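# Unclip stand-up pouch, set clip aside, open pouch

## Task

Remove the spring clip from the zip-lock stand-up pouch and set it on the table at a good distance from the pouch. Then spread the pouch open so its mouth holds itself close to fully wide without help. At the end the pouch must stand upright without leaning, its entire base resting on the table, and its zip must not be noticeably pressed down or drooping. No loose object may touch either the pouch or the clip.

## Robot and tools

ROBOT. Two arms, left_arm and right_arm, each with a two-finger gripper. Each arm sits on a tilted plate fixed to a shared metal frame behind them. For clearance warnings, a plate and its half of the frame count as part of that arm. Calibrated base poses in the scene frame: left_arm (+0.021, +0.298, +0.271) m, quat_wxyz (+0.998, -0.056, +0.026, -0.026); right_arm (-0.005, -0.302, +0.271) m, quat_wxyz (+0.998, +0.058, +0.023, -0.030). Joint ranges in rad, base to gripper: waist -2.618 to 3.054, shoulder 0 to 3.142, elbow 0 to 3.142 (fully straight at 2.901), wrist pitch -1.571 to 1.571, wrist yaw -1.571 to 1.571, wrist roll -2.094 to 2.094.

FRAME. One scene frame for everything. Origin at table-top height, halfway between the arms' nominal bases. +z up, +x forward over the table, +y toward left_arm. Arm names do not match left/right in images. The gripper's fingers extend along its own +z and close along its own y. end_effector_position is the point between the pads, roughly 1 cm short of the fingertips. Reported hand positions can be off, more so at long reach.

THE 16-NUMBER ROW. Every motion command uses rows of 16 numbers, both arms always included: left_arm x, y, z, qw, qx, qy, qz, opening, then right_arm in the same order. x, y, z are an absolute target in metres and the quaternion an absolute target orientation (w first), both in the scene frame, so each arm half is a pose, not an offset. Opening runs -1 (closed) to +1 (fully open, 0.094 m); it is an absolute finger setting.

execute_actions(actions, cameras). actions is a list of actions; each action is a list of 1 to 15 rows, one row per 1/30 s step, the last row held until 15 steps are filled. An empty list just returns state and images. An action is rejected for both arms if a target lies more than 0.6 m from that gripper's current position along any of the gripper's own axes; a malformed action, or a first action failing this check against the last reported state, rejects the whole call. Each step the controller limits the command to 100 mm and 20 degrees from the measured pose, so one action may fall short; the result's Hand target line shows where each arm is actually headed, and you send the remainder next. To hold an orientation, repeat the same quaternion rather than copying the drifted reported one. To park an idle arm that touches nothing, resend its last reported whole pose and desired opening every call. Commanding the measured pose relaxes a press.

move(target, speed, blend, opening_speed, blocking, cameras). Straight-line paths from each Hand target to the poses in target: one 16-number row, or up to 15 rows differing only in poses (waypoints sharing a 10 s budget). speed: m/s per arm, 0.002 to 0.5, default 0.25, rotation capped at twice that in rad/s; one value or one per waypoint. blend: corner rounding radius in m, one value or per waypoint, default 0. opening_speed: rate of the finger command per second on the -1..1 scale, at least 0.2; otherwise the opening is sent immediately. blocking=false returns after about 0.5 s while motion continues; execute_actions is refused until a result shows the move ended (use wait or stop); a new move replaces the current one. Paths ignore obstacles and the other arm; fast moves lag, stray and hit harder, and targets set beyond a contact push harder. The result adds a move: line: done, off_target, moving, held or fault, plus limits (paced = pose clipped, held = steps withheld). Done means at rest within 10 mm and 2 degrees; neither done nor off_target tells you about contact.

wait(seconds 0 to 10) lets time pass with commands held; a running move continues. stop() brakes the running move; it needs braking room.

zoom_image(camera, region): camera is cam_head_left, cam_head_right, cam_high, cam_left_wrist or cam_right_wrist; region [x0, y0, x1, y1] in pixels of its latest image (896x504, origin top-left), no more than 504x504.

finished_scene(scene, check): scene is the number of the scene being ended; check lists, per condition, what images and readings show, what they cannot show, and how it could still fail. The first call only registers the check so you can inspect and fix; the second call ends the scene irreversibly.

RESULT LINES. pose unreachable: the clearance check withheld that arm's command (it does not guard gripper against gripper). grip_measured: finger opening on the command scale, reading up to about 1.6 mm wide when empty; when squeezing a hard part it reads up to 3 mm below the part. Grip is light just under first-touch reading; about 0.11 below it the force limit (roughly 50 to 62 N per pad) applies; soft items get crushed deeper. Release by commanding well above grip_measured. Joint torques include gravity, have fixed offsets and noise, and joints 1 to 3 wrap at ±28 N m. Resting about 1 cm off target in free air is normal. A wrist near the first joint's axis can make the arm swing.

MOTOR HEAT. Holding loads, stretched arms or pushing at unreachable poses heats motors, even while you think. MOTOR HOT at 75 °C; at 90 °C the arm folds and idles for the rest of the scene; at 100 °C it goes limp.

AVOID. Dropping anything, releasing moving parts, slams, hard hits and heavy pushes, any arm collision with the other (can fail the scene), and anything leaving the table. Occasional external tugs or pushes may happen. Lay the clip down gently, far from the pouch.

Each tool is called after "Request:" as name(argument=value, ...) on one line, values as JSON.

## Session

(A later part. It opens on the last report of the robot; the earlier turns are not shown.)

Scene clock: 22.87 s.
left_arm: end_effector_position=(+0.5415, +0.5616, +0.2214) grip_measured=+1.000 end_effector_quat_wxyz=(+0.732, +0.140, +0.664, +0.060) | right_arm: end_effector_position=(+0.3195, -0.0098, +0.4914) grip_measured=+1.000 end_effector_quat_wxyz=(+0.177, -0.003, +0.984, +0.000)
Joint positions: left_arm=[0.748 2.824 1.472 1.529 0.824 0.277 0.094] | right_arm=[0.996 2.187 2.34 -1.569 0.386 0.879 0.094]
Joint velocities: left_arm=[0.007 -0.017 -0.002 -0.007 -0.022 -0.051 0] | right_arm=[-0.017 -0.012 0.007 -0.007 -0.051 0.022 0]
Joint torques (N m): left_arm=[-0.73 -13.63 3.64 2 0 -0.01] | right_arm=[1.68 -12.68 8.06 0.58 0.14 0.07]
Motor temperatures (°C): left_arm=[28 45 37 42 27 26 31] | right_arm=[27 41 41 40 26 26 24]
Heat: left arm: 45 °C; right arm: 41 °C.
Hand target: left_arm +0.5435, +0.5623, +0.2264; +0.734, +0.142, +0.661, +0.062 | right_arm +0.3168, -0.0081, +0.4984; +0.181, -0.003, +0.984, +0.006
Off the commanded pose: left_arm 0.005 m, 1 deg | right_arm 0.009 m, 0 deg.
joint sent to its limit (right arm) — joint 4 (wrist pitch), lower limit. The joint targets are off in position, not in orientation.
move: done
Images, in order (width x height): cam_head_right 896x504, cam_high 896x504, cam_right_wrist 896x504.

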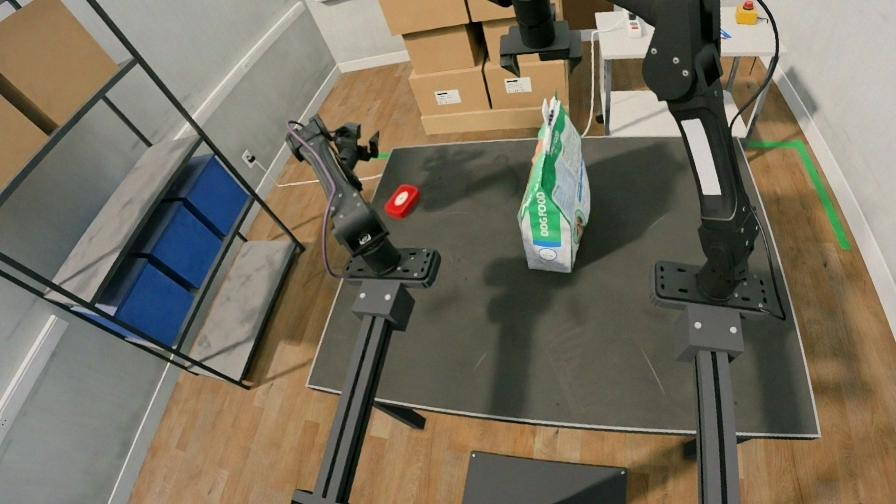

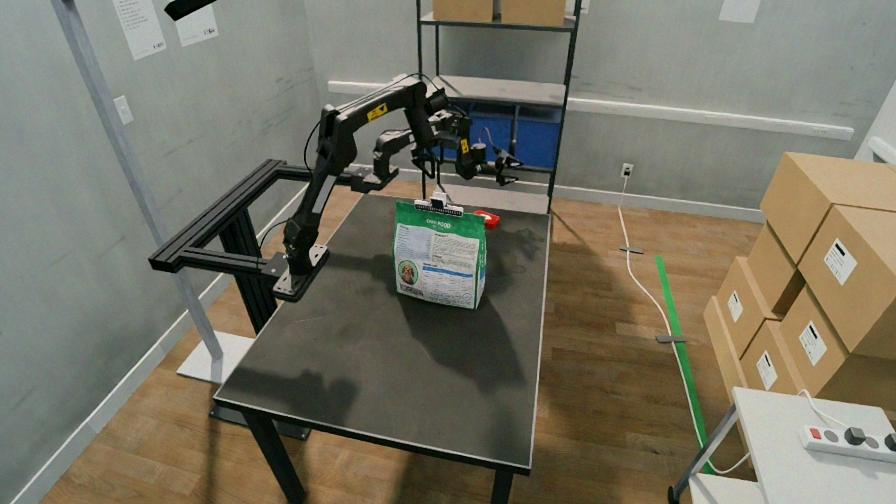

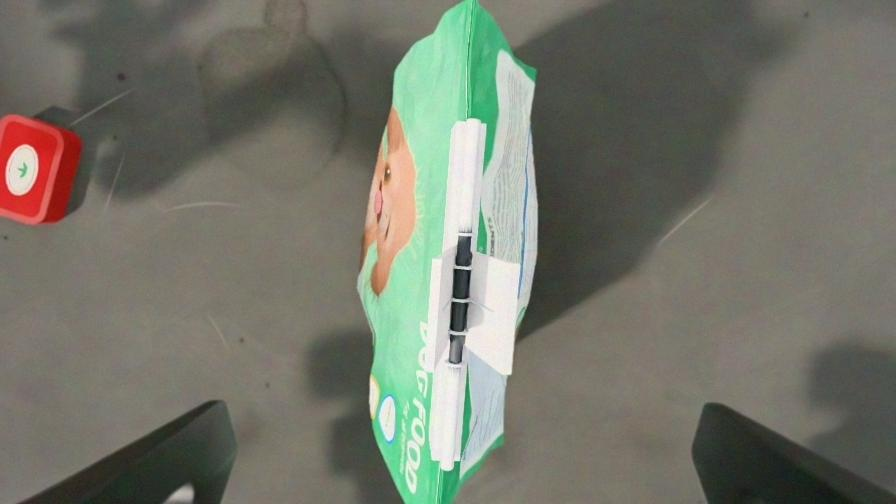

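Request:
move(target=[0.5435,0.5623,0.2264,0.734,0.142,0.661,0.062,1,0.328,-0.02,0.44,0.174,0.0387,0.984,-0.0068,1], cameras=["cam_right_wrist","cam_head_left","cam_head_right","cam_high"], speed=0.12)

Request:
zoom_image(camera="cam_head_right", region=[460, 20, 640, 200])

Request:
zoom_image(camera="cam_high", region=[370, 120, 510, 240])

Scene clock: 25.00 s.
left_arm: end_effector_position=(+0.5415, +0.5616, +0.2214) grip_measured=+1.000 end_effector_quat_wxyz=(+0.732, +0.140, +0.664, +0.060) | right_arm: end_effector_position=(+0.3272, -0.0161, +0.4266) grip_measured=+1.000 end_effector_quat_wxyz=(+0.161, +0.031, +0.986, -0.019)
Joint positions: left_arm=[0.748 2.824 1.472 1.529 0.824 0.277 0.094] | right_arm=[0.958 2.148 2.025 -1.34 0.386 0.921 0.094]
Joint velocities: left_arm=[-0.017 0.007 -0.007 -0.022 -0.022 0.022 0] | right_arm=[-0.007 0.007 -0.007 -0.007 0.007 -0.037 0]
Joint torques (N m): left_arm=[-0.79 -13.63 3.66 2 0 -0.01] | right_arm=[0.94 -15.88 5.9 0.67 0.21 0.08]
Motor temperatures (°C): left_arm=[28 46 37 42 27 26 31] | right_arm=[27 42 41 39 26 26 24]
Heat: left arm: 46 °C; right arm: 42 °C.
Hand target: left_arm +0.5435, +0.5623, +0.2264; +0.734, +0.142, +0.661, +0.062 | right_arm +0.3284, -0.0196, +0.4401; +0.174, +0.039, +0.984, -0.007
Off the commanded pose: left_arm 0.005 m, 1 deg | right_arm 0.014 m, 2 deg.
move: off_target (right_arm)
Images, in order (width x height): cam_head_left 896x504, cam_head_right 896x504, cam_high 896x504, cam_right_wrist 896x504.

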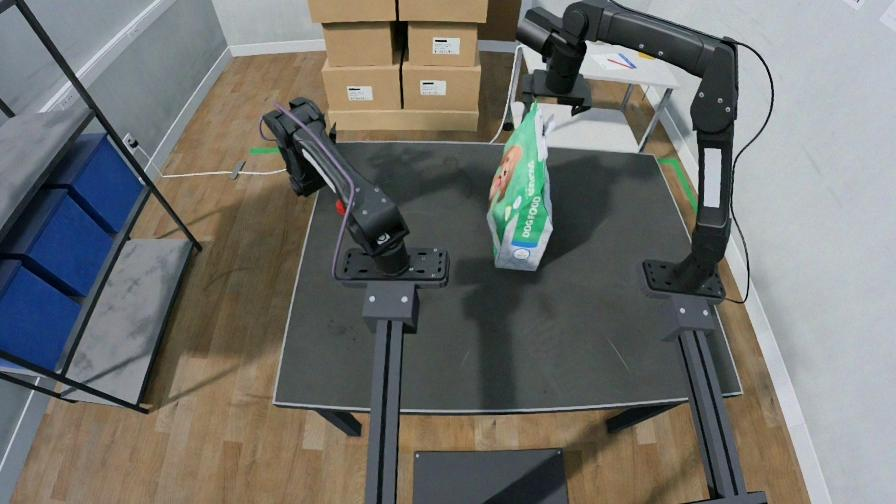

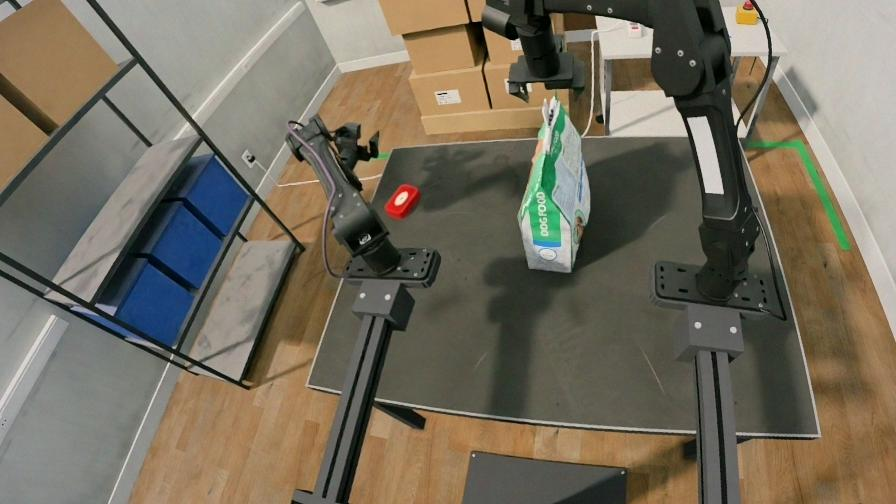

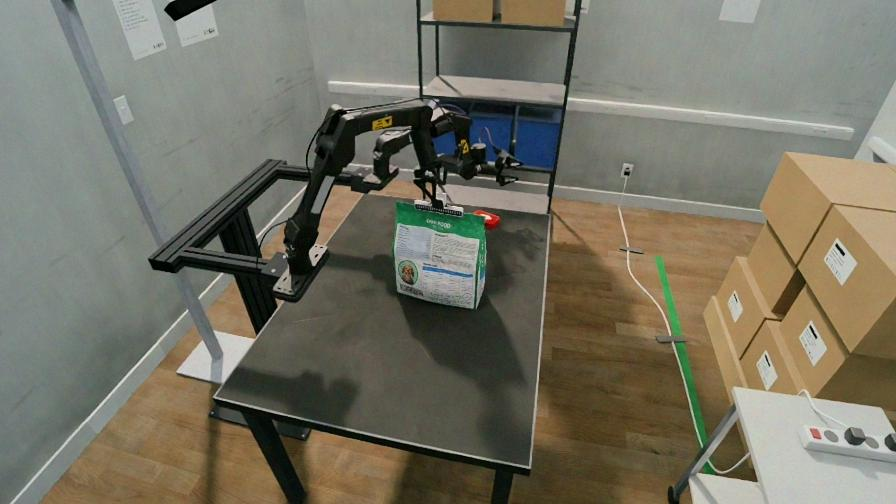

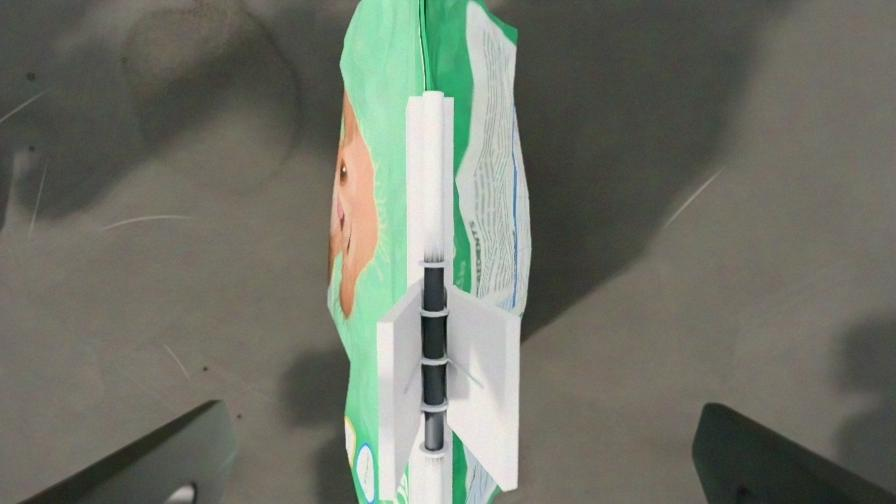

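Scaled by 2.800 from the camera's 896x504 image, which has a finer 1280x720 frame.

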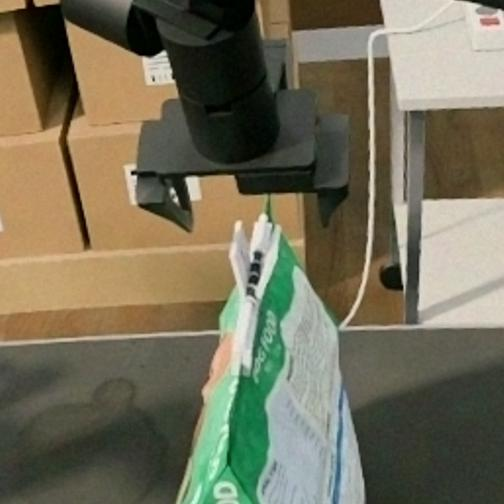

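Scaled by 3.600 from the camera's 896x504 image, which has a finer 1280x720 frame.

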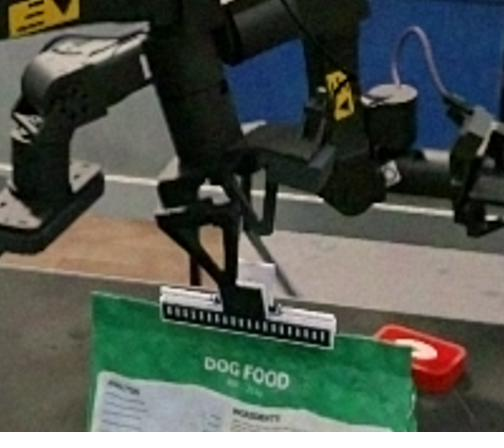

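Request:
move(target=[0.5435,0.5623,0.2264,0.734,0.142,0.661,0.062,1,0.333,-0.016,0.402,0.174,0.0387,0.984,-0.0068,1], cameras=["cam_right_wrist","cam_high"], speed=0.06)

Request:
zoom_image(camera="cam_high", region=[370, 120, 510, 240])

Scene clock: 26.90 s.
left_arm: end_effector_position=(+0.5415, +0.5616, +0.2214) grip_measured=+1.000 end_effector_quat_wxyz=(+0.732, +0.140, +0.664, +0.060) | right_arm: end_effector_position=(+0.3307, -0.0123, +0.3905) grip_measured=+1.000 end_effector_quat_wxyz=(+0.163, +0.035, +0.986, -0.016)
Joint positions: left_arm=[0.748 2.824 1.472 1.529 0.824 0.277 0.094] | right_arm=[0.948 2.146 1.877 -1.183 0.386 0.919 0.094]
Joint velocities: left_arm=[-0.017 0.007 -0.007 0.007 -0.051 -0.022 0] | right_arm=[0.002 -0.007 -0.002 -0.007 -0.007 0.007 0]
Joint torques (N m): left_arm=[-0.79 -13.65 3.63 2 0 -0.02] | right_arm=[0.7 -15.64 5.91 0.72 0.19 -0.03]
Motor temperatures (°C): left_arm=[28 46 37 42 27 26 31] | right_arm=[27 44 41 39 26 26 24]
Heat: left arm: 46 °C; right arm: 44 °C.
Hand target: left_arm +0.5435, +0.5623, +0.2264; +0.734, +0.142, +0.661, +0.062 | right_arm +0.3332, -0.0158, +0.4020; +0.174, +0.039, +0.984, -0.007
Off the commanded pose: left_arm 0.005 m, 1 deg | right_arm 0.012 m, 2 deg.
move: off_target (right_arm)
Images, in order (width x height): cam_high 896x504, cam_right_wrist 896x504.

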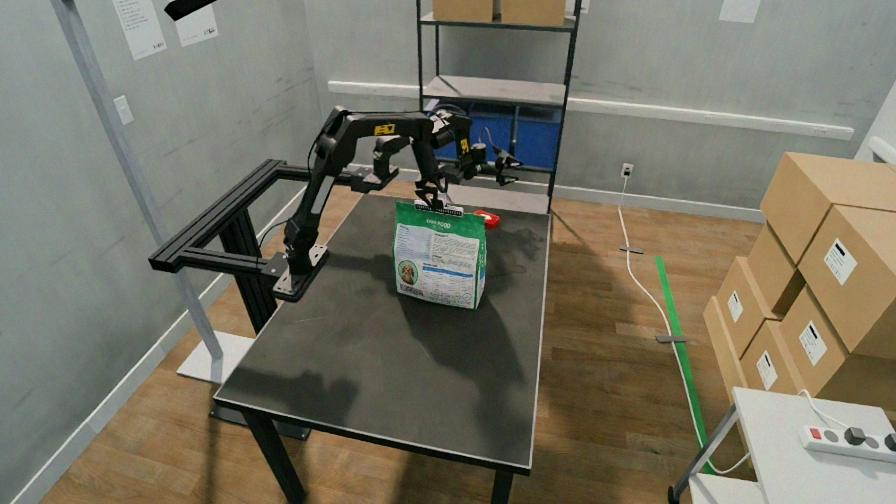

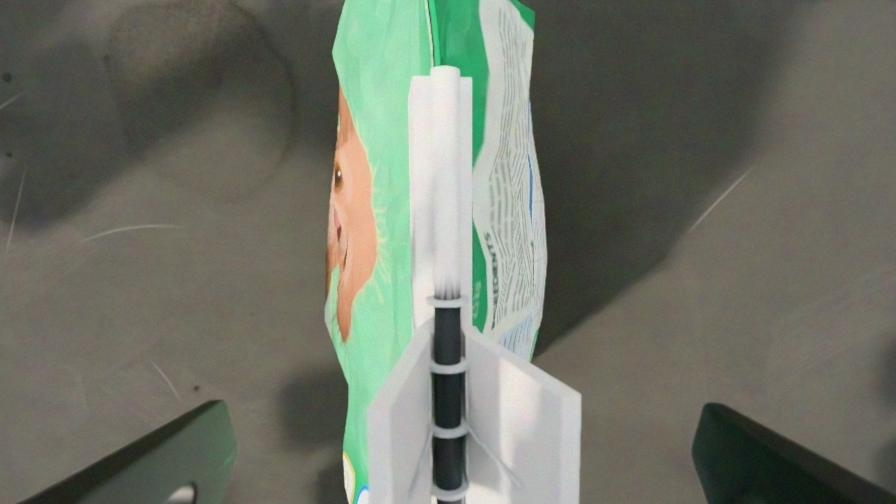

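Scaled by 3.600 from the camera's 896x504 image, which has a finer 1280x720 frame.

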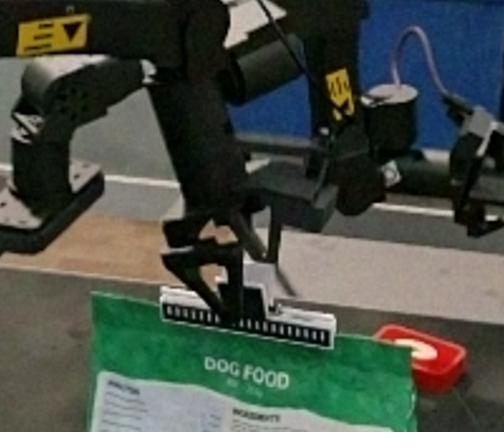

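Request:
move(target=[0.5435,0.5623,0.2264,0.734,0.142,0.661,0.062,1,0.325,-0.018,0.399,0.174,0.0387,0.984,-0.0068,1], cameras=[], speed=0.06)

Request:
move(target=[0.5435,0.5623,0.2264,0.734,0.142,0.661,0.062,1,0.325,-0.018,0.399,0.174,0.0387,0.984,-0.0068,-0.15], cameras=["cam_right_wrist"], opening_speed=0.6)

Scene clock: 28.60 s.
left_arm: end_effector_position=(+0.5415, +0.5616, +0.2214) grip_measured=+1.000 end_effector_quat_wxyz=(+0.732, +0.140, +0.664, +0.060) | right_arm: end_effector_position=(+0.3255, -0.0177, +0.3846) grip_measured=+1.000 end_effector_quat_wxyz=(+0.160, +0.035, +0.986, -0.020)
Joint positions: left_arm=[0.748 2.824 1.472 1.529 0.824 0.277 0.094] | right_arm=[0.948 2.123 1.82 -1.16 0.386 0.92 0.094]
Joint velocities: left_arm=[0.007 -0.002 0.002 0.037 -0.066 -0.022 0] | right_arm=[-0.002 -0.002 0.002 0.051 -0.081 0.007 0]
Joint torques (N m): left_arm=[-0.75 -13.65 3.63 2 -0.01 0] | right_arm=[1.47 -15.97 5.87 0.71 0.2 0.07]
Motor temperatures (°C): left_arm=[28 47 37 41 27 26 31] | right_arm=[27 44 41 39 26 26 24]
Heat: left arm: 47 °C; right arm: 44 °C.
Hand target: left_arm +0.5435, +0.5623, +0.2264; +0.734, +0.142, +0.661, +0.062 | right_arm +0.3251, -0.0181, +0.3988; +0.174, +0.039, +0.984, -0.007
Off the commanded pose: left_arm 0.005 m, 1 deg | right_arm 0.014 m, 2 deg.
move: off_target (right_arm)
No camera images: "cameras" was empty.

Scene clock: 30.73 s.
left_arm: end_effector_position=(+0.5415, +0.5616, +0.2214) grip_measured=+1.000 end_effector_quat_wxyz=(+0.732, +0.140, +0.664, +0.060) | right_arm: end_effector_position=(+0.3257, -0.0175, +0.3846) grip_measured=-0.148 end_effector_quat_wxyz=(+0.161, +0.035, +0.986, -0.020)
Joint positions: left_arm=[0.748 2.824 1.472 1.529 0.824 0.277 0.094] | right_arm=[0.948 2.123 1.82 -1.159 0.386 0.92 0.04]
Joint velocities: left_arm=[-0.007 -0.012 0.002 -0.022 -0.007 -0.007 0] | right_arm=[0.007 0.002 -0.007 0.051 -0.007 -0.037 -0.001]
Joint torques (N m): left_arm=[-0.75 -13.61 3.63 2 0 -0.01] | right_arm=[1.5 -16.02 5.81 0.68 0.2 0.08]
Motor temperatures (°C): left_arm=[28 47 37 41 27 26 31] | right_arm=[27 45 41 39 25 26 24]
Heat: left arm: 47 °C; right arm: 45 °C.
Hand target: left_arm +0.5435, +0.5623, +0.2264; +0.734, +0.142, +0.661, +0.062 | right_arm +0.3250, -0.0181, +0.3988; +0.174, +0.039, +0.984, -0.007
Off the commanded pose: left_arm 0.005 m, 1 deg | right_arm 0.014 m, 2 deg.
move: off_target (right_arm)
Images, in order (width x height): cam_right_wrist 896x504.

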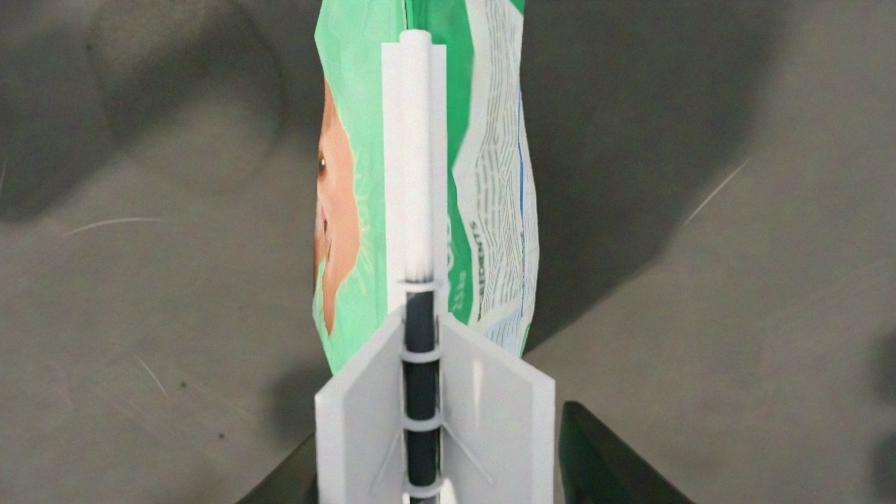

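Request:
move(target=[0.5435,0.5623,0.2264,0.734,0.142,0.661,0.062,1,0.325,-0.018,0.399,0.174,0.0387,0.984,-0.0068,-0.6], cameras=["cam_right_wrist"], opening_speed=0.4)

Scene clock: 32.90 s.
left_arm: end_effector_position=(+0.5415, +0.5616, +0.2214) grip_measured=+1.000 end_effector_quat_wxyz=(+0.732, +0.140, +0.664, +0.060) | right_arm: end_effector_position=(+0.3260, -0.0170, +0.3847) grip_measured=-0.598 end_effector_quat_wxyz=(+0.161, +0.035, +0.986, -0.019)
Joint positions: left_arm=[0.748 2.824 1.472 1.529 0.824 0.277 0.094] | right_arm=[0.948 2.123 1.82 -1.156 0.385 0.921 0.019]
Joint velocities: left_arm=[-0.007 -0.012 -0.002 0.007 -0.037 -0.037 0] | right_arm=[0.002 -0.002 -0.007 -0.022 -0.007 -0.007 -0.001]
Joint torques (N m): left_arm=[-0.79 -13.61 3.66 2 -0.01 -0.01] | right_arm=[1.47 -16.03 5.81 0.65 0.21 0.07]
Motor temperatures (°C): left_arm=[28 47 37 41 27 26 30] | right_arm=[27 45 41 39 25 26 24]
Heat: left arm: 47 °C; right arm: 45 °C.
Hand target: left_arm +0.5435, +0.5623, +0.2264; +0.734, +0.142, +0.661, +0.062 | right_arm +0.3249, -0.0181, +0.3988; +0.174, +0.039, +0.984, -0.007
Off the commanded pose: left_arm 0.005 m, 1 deg | right_arm 0.014 m, 2 deg.
move: off_target (right_arm)
Images, in order (width x height): cam_right_wrist 896x504.

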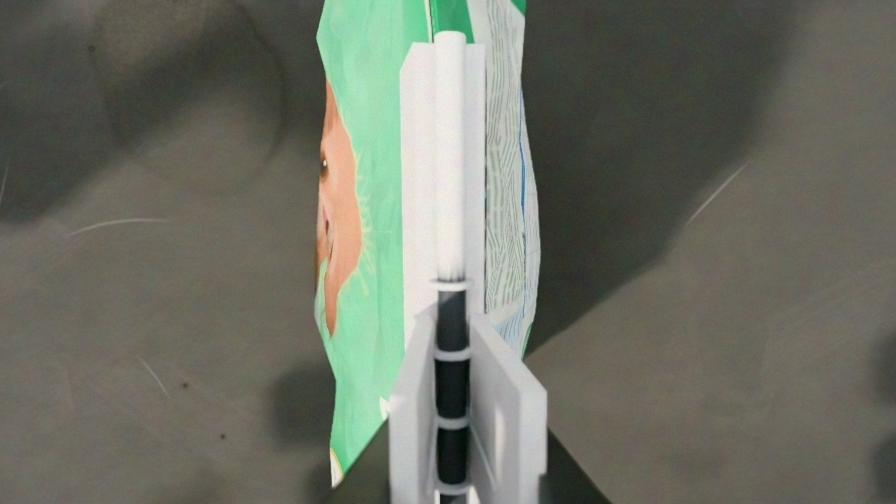

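Request:
move(target=[0.5435,0.5623,0.2264,0.734,0.142,0.661,0.062,1,0.325,-0.018,0.399,0.174,0.0387,0.984,-0.0068,-0.75], cameras=["cam_right_wrist","cam_head_right"], opening_speed=0.4)

Request:
zoom_image(camera="cam_head_right", region=[480, 50, 620, 190])

Scene clock: 33.87 s.
left_arm: end_effector_position=(+0.5415, +0.5616, +0.2214) grip_measured=+1.000 end_effector_quat_wxyz=(+0.732, +0.140, +0.664, +0.060) | right_arm: end_effector_position=(+0.3262, -0.0168, +0.3847) grip_measured=-0.660 end_effector_quat_wxyz=(+0.161, +0.035, +0.986, -0.018)
Joint positions: left_arm=[0.748 2.824 1.472 1.529 0.824 0.277 0.094] | right_arm=[0.948 2.123 1.82 -1.155 0.385 0.921 0.016]
Joint velocities: left_arm=[0.002 0.007 0.007 0.051 0.037 -0.037 0] | right_arm=[-0.002 0.002 0.007 0.007 -0.007 -0.007 0.002]
Joint torques (N m): left_arm=[-0.77 -13.63 3.66 2.01 0 -0.01] | right_arm=[1.5 -16.03 5.79 0.66 0.2 0.08]
Motor temperatures (°C): left_arm=[28 47 37 41 27 26 30] | right_arm=[27 45 41 39 25 26 24]
Heat: left arm: 47 °C; right arm: 45 °C.
Hand target: left_arm +0.5435, +0.5623, +0.2264; +0.734, +0.142, +0.661, +0.062 | right_arm +0.3250, -0.0181, +0.3988; +0.174, +0.039, +0.984, -0.007
Off the commanded pose: left_arm 0.005 m, 1 deg | right_arm 0.014 m, 2 deg.
move: off_target (right_arm)
Images, in order (width x height): cam_head_right 896x504, cam_right_wrist 896x504.

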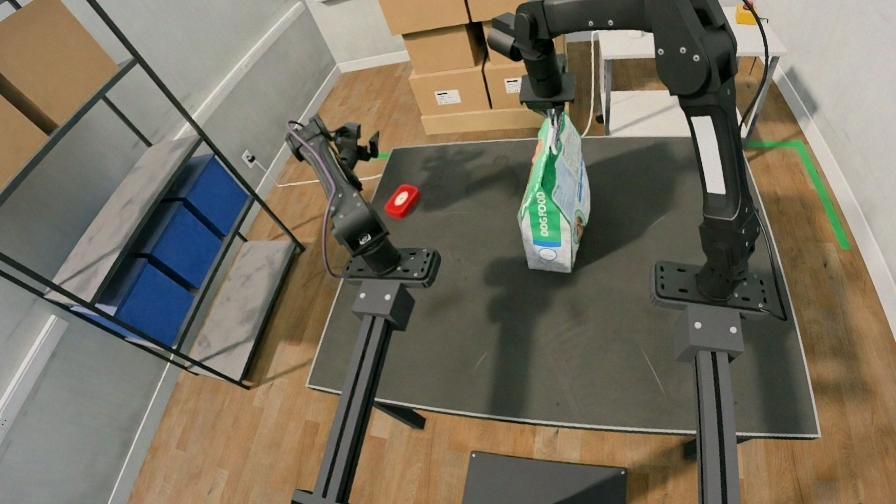

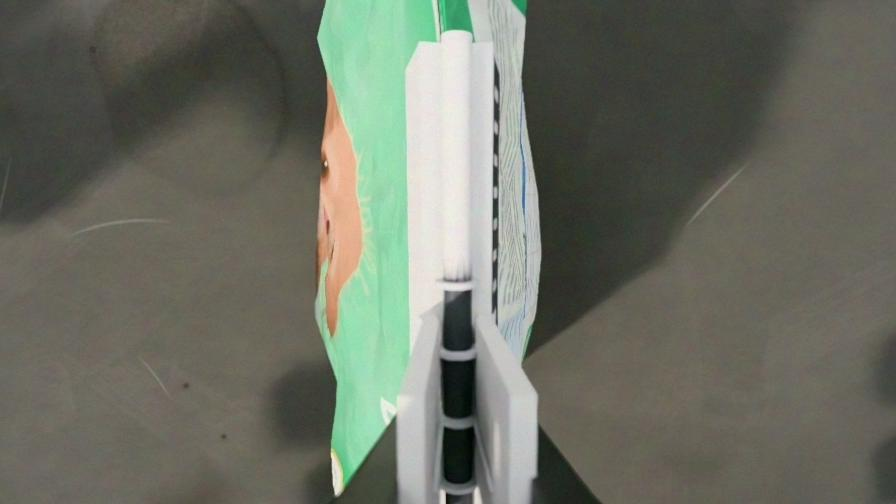

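Scaled by 3.600 from the camera's 896x504 image, which has a finer 1280x720 frame.

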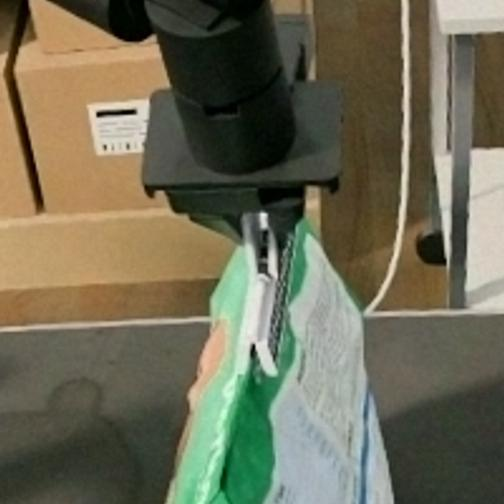

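Request:
move(target=[0.5435,0.5623,0.2264,0.734,0.142,0.661,0.062,1,0.325,-0.018,0.46,0.174,0.0387,0.984,-0.0068,-0.8], cameras=["cam_right_wrist","cam_head_right","cam_high"], speed=0.06)

Request:
zoom_image(camera="cam_high", region=[370, 120, 510, 240])

Scene clock: 35.83 s.
left_arm: end_effector_position=(+0.5415, +0.5616, +0.2214) grip_measured=+1.000 end_effector_quat_wxyz=(+0.732, +0.140, +0.664, +0.060) | right_arm: end_effector_position=(+0.3251, -0.0216, +0.4549) grip_measured=-0.660 end_effector_quat_wxyz=(+0.168, +0.039, +0.985, -0.008)
Joint positions: left_arm=[0.748 2.824 1.472 1.529 0.824 0.277 0.094] | right_arm=[0.961 2.123 2.097 -1.413 0.385 0.936 0.016]
Joint velocities: left_arm=[-0.002 0.002 -0.002 -0.022 0.037 -0.037 0] | right_arm=[0.012 -0.002 -0.002 -0.022 -0.051 -0.066 0.002]
Joint torques (N m): left_arm=[-0.76 -13.64 3.63 2.02 0.01 -0.01] | right_arm=[1.77 -11.88 8.61 0.56 0.23 0.08]
Motor temperatures (°C): left_arm=[28 48 37 41 27 26 30] | right_arm=[27 45 41 38 25 26 24]
Heat: left arm: 48 °C; right arm: 45 °C.
Hand target: left_arm +0.5435, +0.5623, +0.2264; +0.734, +0.142, +0.661, +0.062 | right_arm +0.3245, -0.0186, +0.4598; +0.174, +0.039, +0.984, -0.007
Off the commanded pose: left_arm 0.005 m, 1 deg | right_arm 0.006 m, 1 deg.
move: done
Images, in order (width x height): cam_head_right 896x504, cam_high 896x504, cam_right_wrist 896x504.

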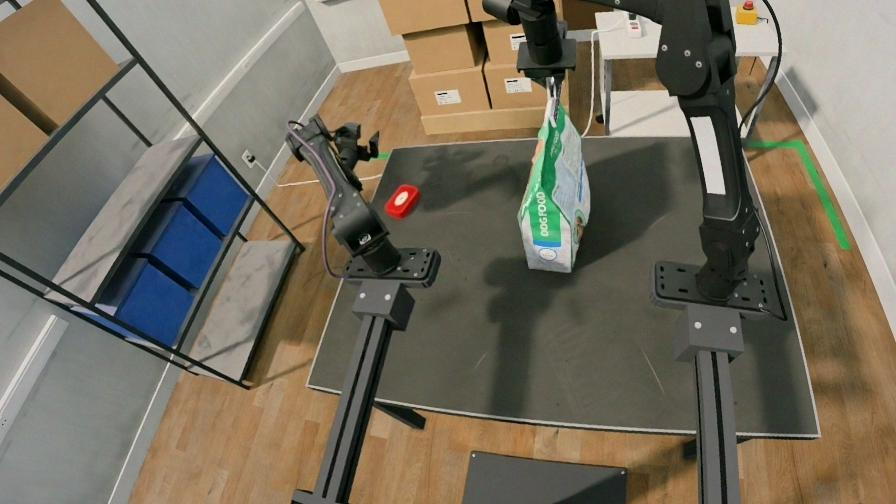

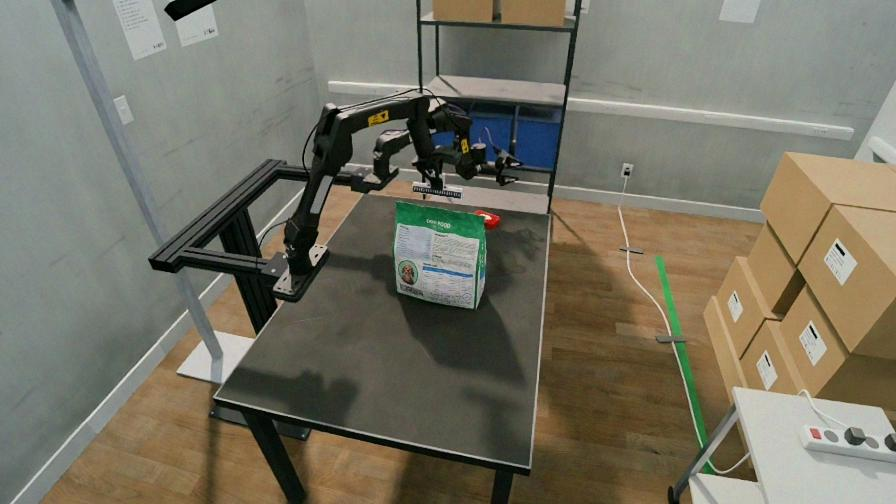

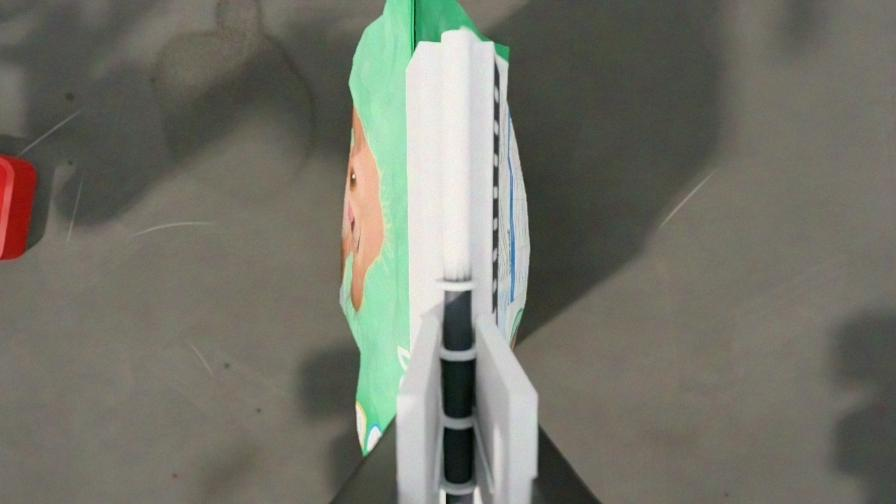

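Scaled by 3.600 from the camera's 896x504 image, which has a finer 1280x720 frame.

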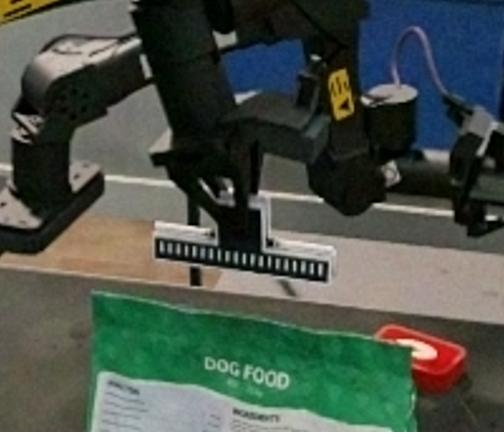

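Request:
move(target=[[0.5435,0.5623,0.2264,0.734,0.142,0.661,0.062,1,0.34,-0.25,0.46,0.174,0.0387,0.984,-0.0068,-0.8],[0.5435,0.5623,0.2264,0.734,0.142,0.661,0.062,1,0.37,-0.40,0.38,0.174,0.0387,0.984,-0.0068,-0.8],[0.5435,0.5623,0.2264,0.734,0.142,0.661,0.062,1,0.37,-0.40,0.12,0.174,0.0387,0.984,-0.0068,-0.8]], cameras=["cam_right_wrist","cam_head_right","cam_high"], speed=0.2, blend=0.04)

Request:
zoom_image(camera="cam_high", region=[290, 190, 510, 400])

Scene clock: 40.57 s.
left_arm: end_effector_position=(+0.5415, +0.5616, +0.2214) grip_measured=+1.000 end_effector_quat_wxyz=(+0.732, +0.140, +0.664, +0.060) | right_arm: end_effector_position=(+0.3761, -0.4003, +0.1211) grip_measured=-0.660 end_effector_quat_wxyz=(+0.168, +0.041, +0.985, -0.012)
Joint positions: left_arm=[0.748 2.824 1.472 1.529 0.824 0.277 0.094] | right_arm=[-0.212 2.232 0.93 0.137 0.04 -0.217 0.016]
Joint velocities: left_arm=[-0.017 -0.002 -0.007 0.037 0.007 -0.037 0] | right_arm=[-0.022 0.002 -0.027 -0.022 -0.051 0.007 0]
Joint torques (N m): left_arm=[-0.79 -13.64 3.67 2.01 -0.01 -0.02] | right_arm=[0.44 -10.18 4.25 1.13 -0.2 -0.02]
Motor temperatures (°C): left_arm=[28 48 37 41 27 26 30] | right_arm=[27 45 40 38 25 26 25]
Heat: left arm: 48 °C; right arm: 45 °C.
Hand target: left_arm +0.5435, +0.5623, +0.2264; +0.734, +0.142, +0.661, +0.062 | right_arm +0.3782, -0.3998, +0.1183; +0.172, +0.039, +0.984, -0.006
Off the commanded pose: left_arm 0.005 m, 1 deg | right_arm 0.006 m, 1 deg.
move: done
Images, in order (width x height): cam_head_right 896x504, cam_high 896x504, cam_right_wrist 896x504.

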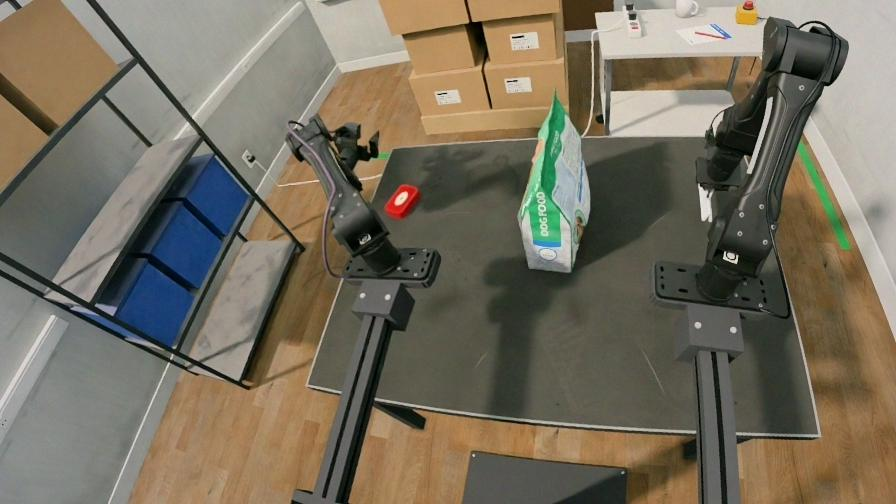

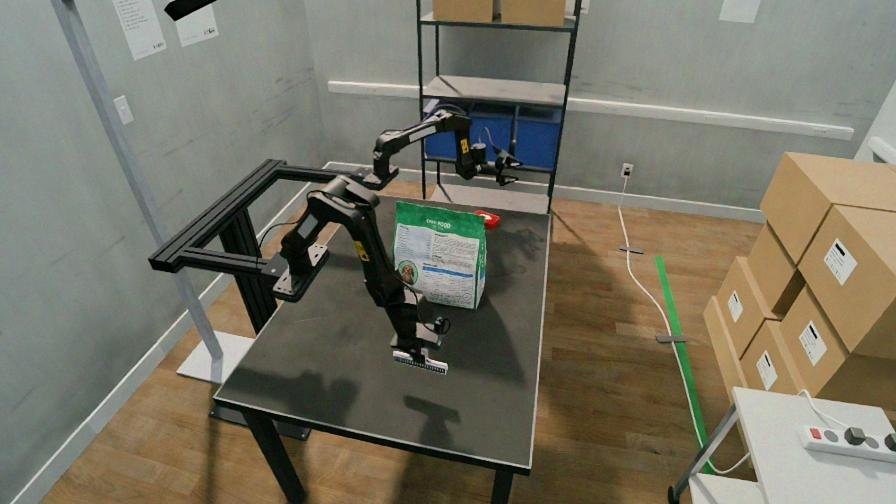

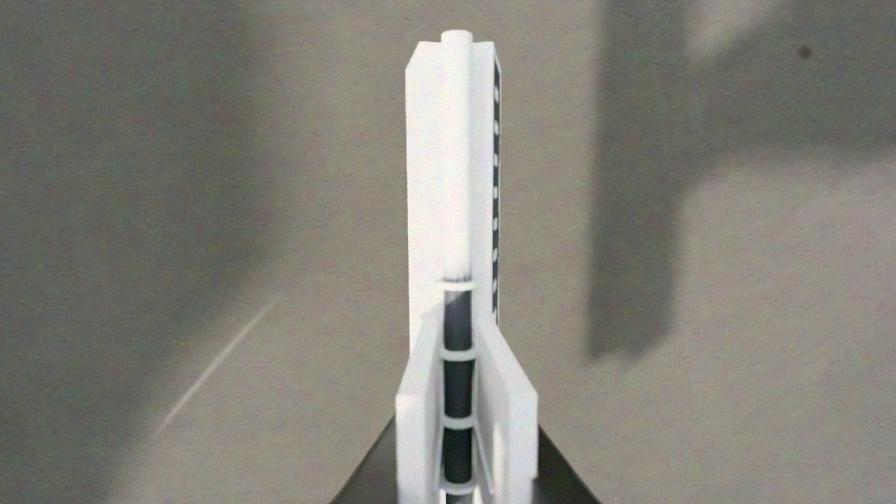

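Scaled by 2.291 from the camera's 896x504 image, which has a finer 1280x720 frame.

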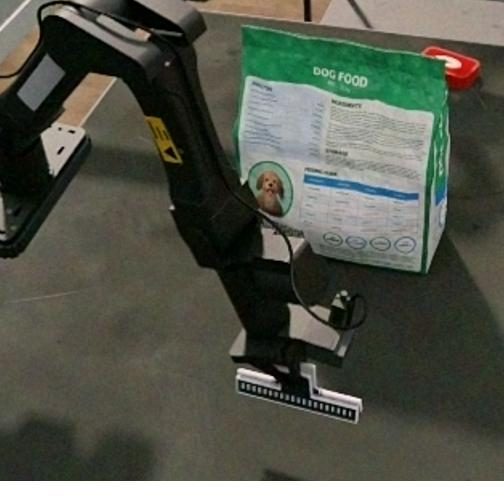

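Request:
move(target=[0.5435,0.5623,0.2264,0.734,0.142,0.661,0.062,1,0.376,-0.40,0.075,0.174,0.0387,0.984,-0.0068,-0.8], cameras=["cam_high","cam_right_wrist"], speed=0.06)

Request:
zoom_image(camera="cam_high", region=[360, 310, 480, 430])

Request:
move(target=[0.5435,0.5623,0.2264,0.734,0.142,0.661,0.062,1,0.376,-0.40,0.06,0.174,0.0387,0.984,-0.0068,-0.8], cameras=["cam_high","cam_right_wrist"], speed=0.03)

Request:
zoom_image(camera="cam_high", region=[360, 310, 480, 430])

Scene clock: 42.33 s.
left_arm: end_effector_position=(+0.5415, +0.5616, +0.2214) grip_measured=+1.000 end_effector_quat_wxyz=(+0.732, +0.140, +0.664, +0.060) | right_arm: end_effector_position=(+0.3719, -0.3999, +0.0784) grip_measured=-0.660 end_effector_quat_wxyz=(+0.168, +0.040, +0.985, -0.012)
Joint positions: left_arm=[0.748 2.824 1.472 1.529 0.824 0.277 0.094] | right_arm=[-0.227 2.388 0.947 0.279 0.035 -0.232 0.016]
Joint velocities: left_arm=[0.002 0.002 -0.007 -0.022 0.037 -0.022 0] | right_arm=[0.002 -0.002 0.002 -0.022 -0.051 -0.051 0]
Joint torques (N m): left_arm=[-0.77 -13.61 3.66 2 -0.01 0] | right_arm=[0.44 -9.96 4.37 1.14 -0.19 -0.03]
Motor temperatures (°C): left_arm=[28 49 37 41 27 26 30] | right_arm=[27 45 40 38 25 26 25]
Heat: left arm: 49 °C; right arm: 45 °C.
Hand target: left_arm +0.5435, +0.5623, +0.2264; +0.734, +0.142, +0.661, +0.062 | right_arm +0.3756, -0.4000, +0.0745; +0.174, +0.039, +0.984, -0.007
Off the commanded pose: left_arm 0.005 m, 1 deg | right_arm 0.005 m, 1 deg.
move: done
Images, in order (width x height): cam_high 896x504, cam_right_wrist 896x504.

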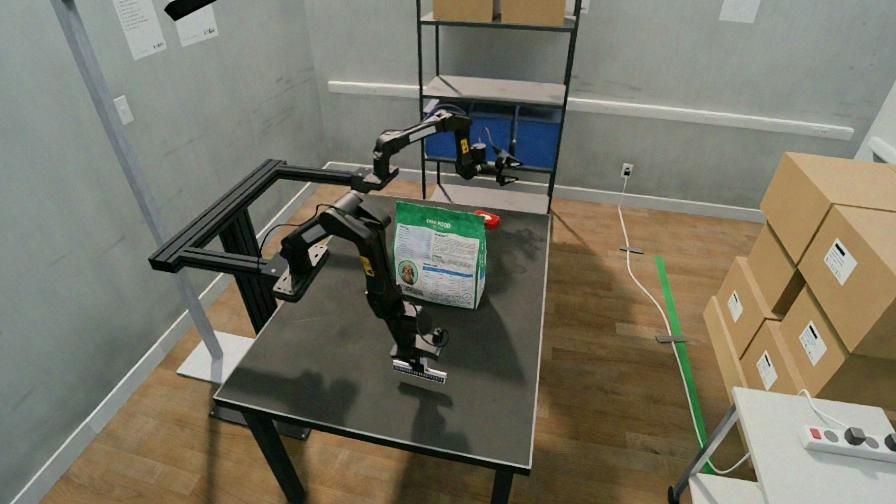

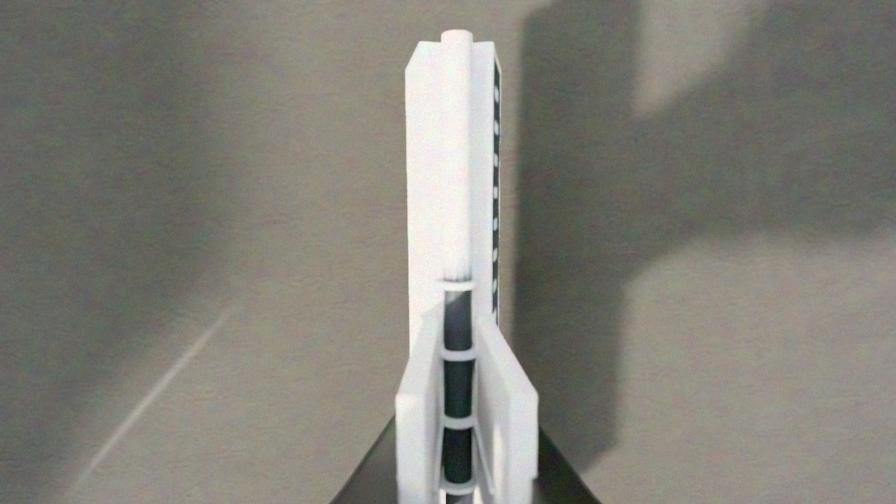

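Scaled by 4.200 from the camera's 896x504 image, which has a finer 1280x720 frame.

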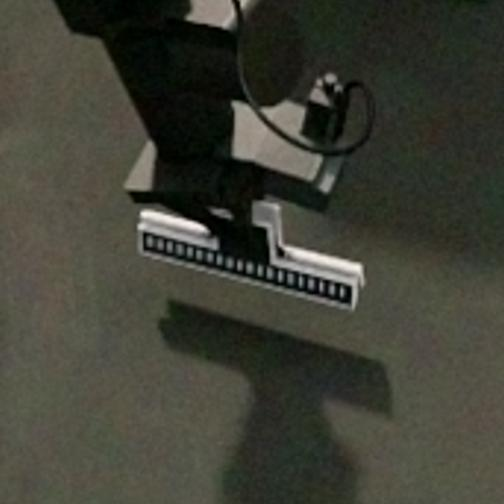

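Scene clock: 43.37 s.
left_arm: end_effector_position=(+0.5415, +0.5616, +0.2214) grip_measured=+1.000 end_effector_quat_wxyz=(+0.732, +0.140, +0.664, +0.060) | right_arm: end_effector_position=(+0.3742, -0.4004, +0.0650) grip_measured=-0.660 end_effector_quat_wxyz=(+0.171, +0.040, +0.984, -0.013)
Joint positions: left_arm=[0.748 2.824 1.472 1.529 0.824 0.277 0.094] | right_arm=[-0.231 2.443 0.97 0.317 0.033 -0.236 0.016]
Joint velocities: left_arm=[0.002 -0.002 -0.002 0.022 -0.051 -0.007 0] | right_arm=[-0.007 -0.012 -0.002 0.022 -0.007 -0.051 0]
Joint torques (N m): left_arm=[-0.76 -13.61 3.66 2 -0.01 0] | right_arm=[0.42 -10.02 3.96 1.15 -0.21 -0.03]
Motor temperatures (°C): left_arm=[28 49 37 41 27 26 30] | right_arm=[27 45 40 38 25 26 25]
Heat: left arm: 49 °C; right arm: 45 °C.
Hand target: left_arm +0.5435, +0.5623, +0.2264; +0.734, +0.142, +0.661, +0.062 | right_arm +0.3760, -0.3998, +0.0600; +0.174, +0.039, +0.984, -0.007
Off the commanded pose: left_arm 0.005 m, 1 deg | right_arm 0.005 m, 1 deg.
move: done
Images, in order (width x height): cam_high 896x504, cam_right_wrist 896x504.

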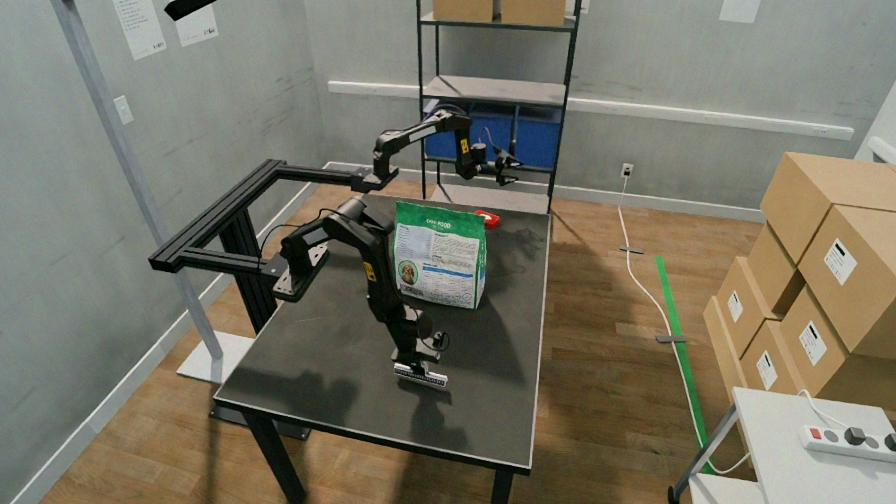

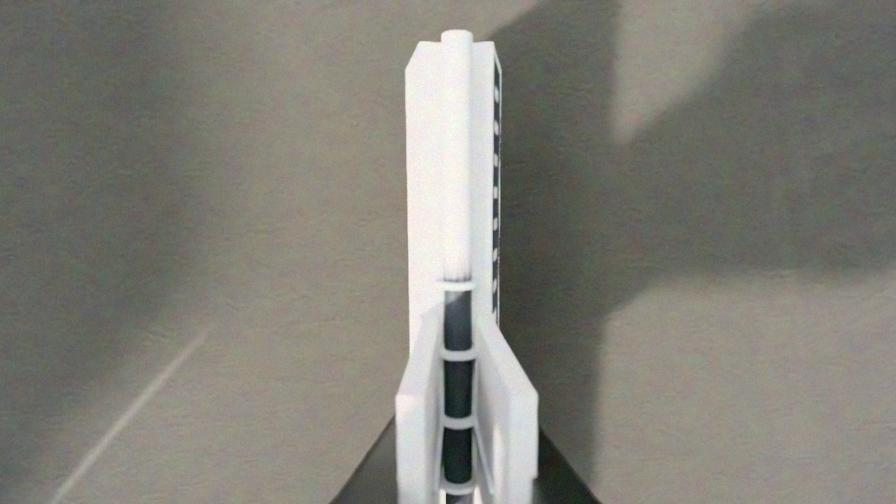

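Scaled by 4.200 from the camera's 896x504 image, which has a finer 1280x720 frame.

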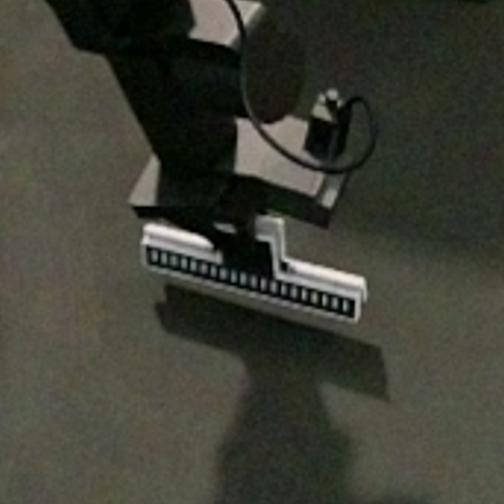

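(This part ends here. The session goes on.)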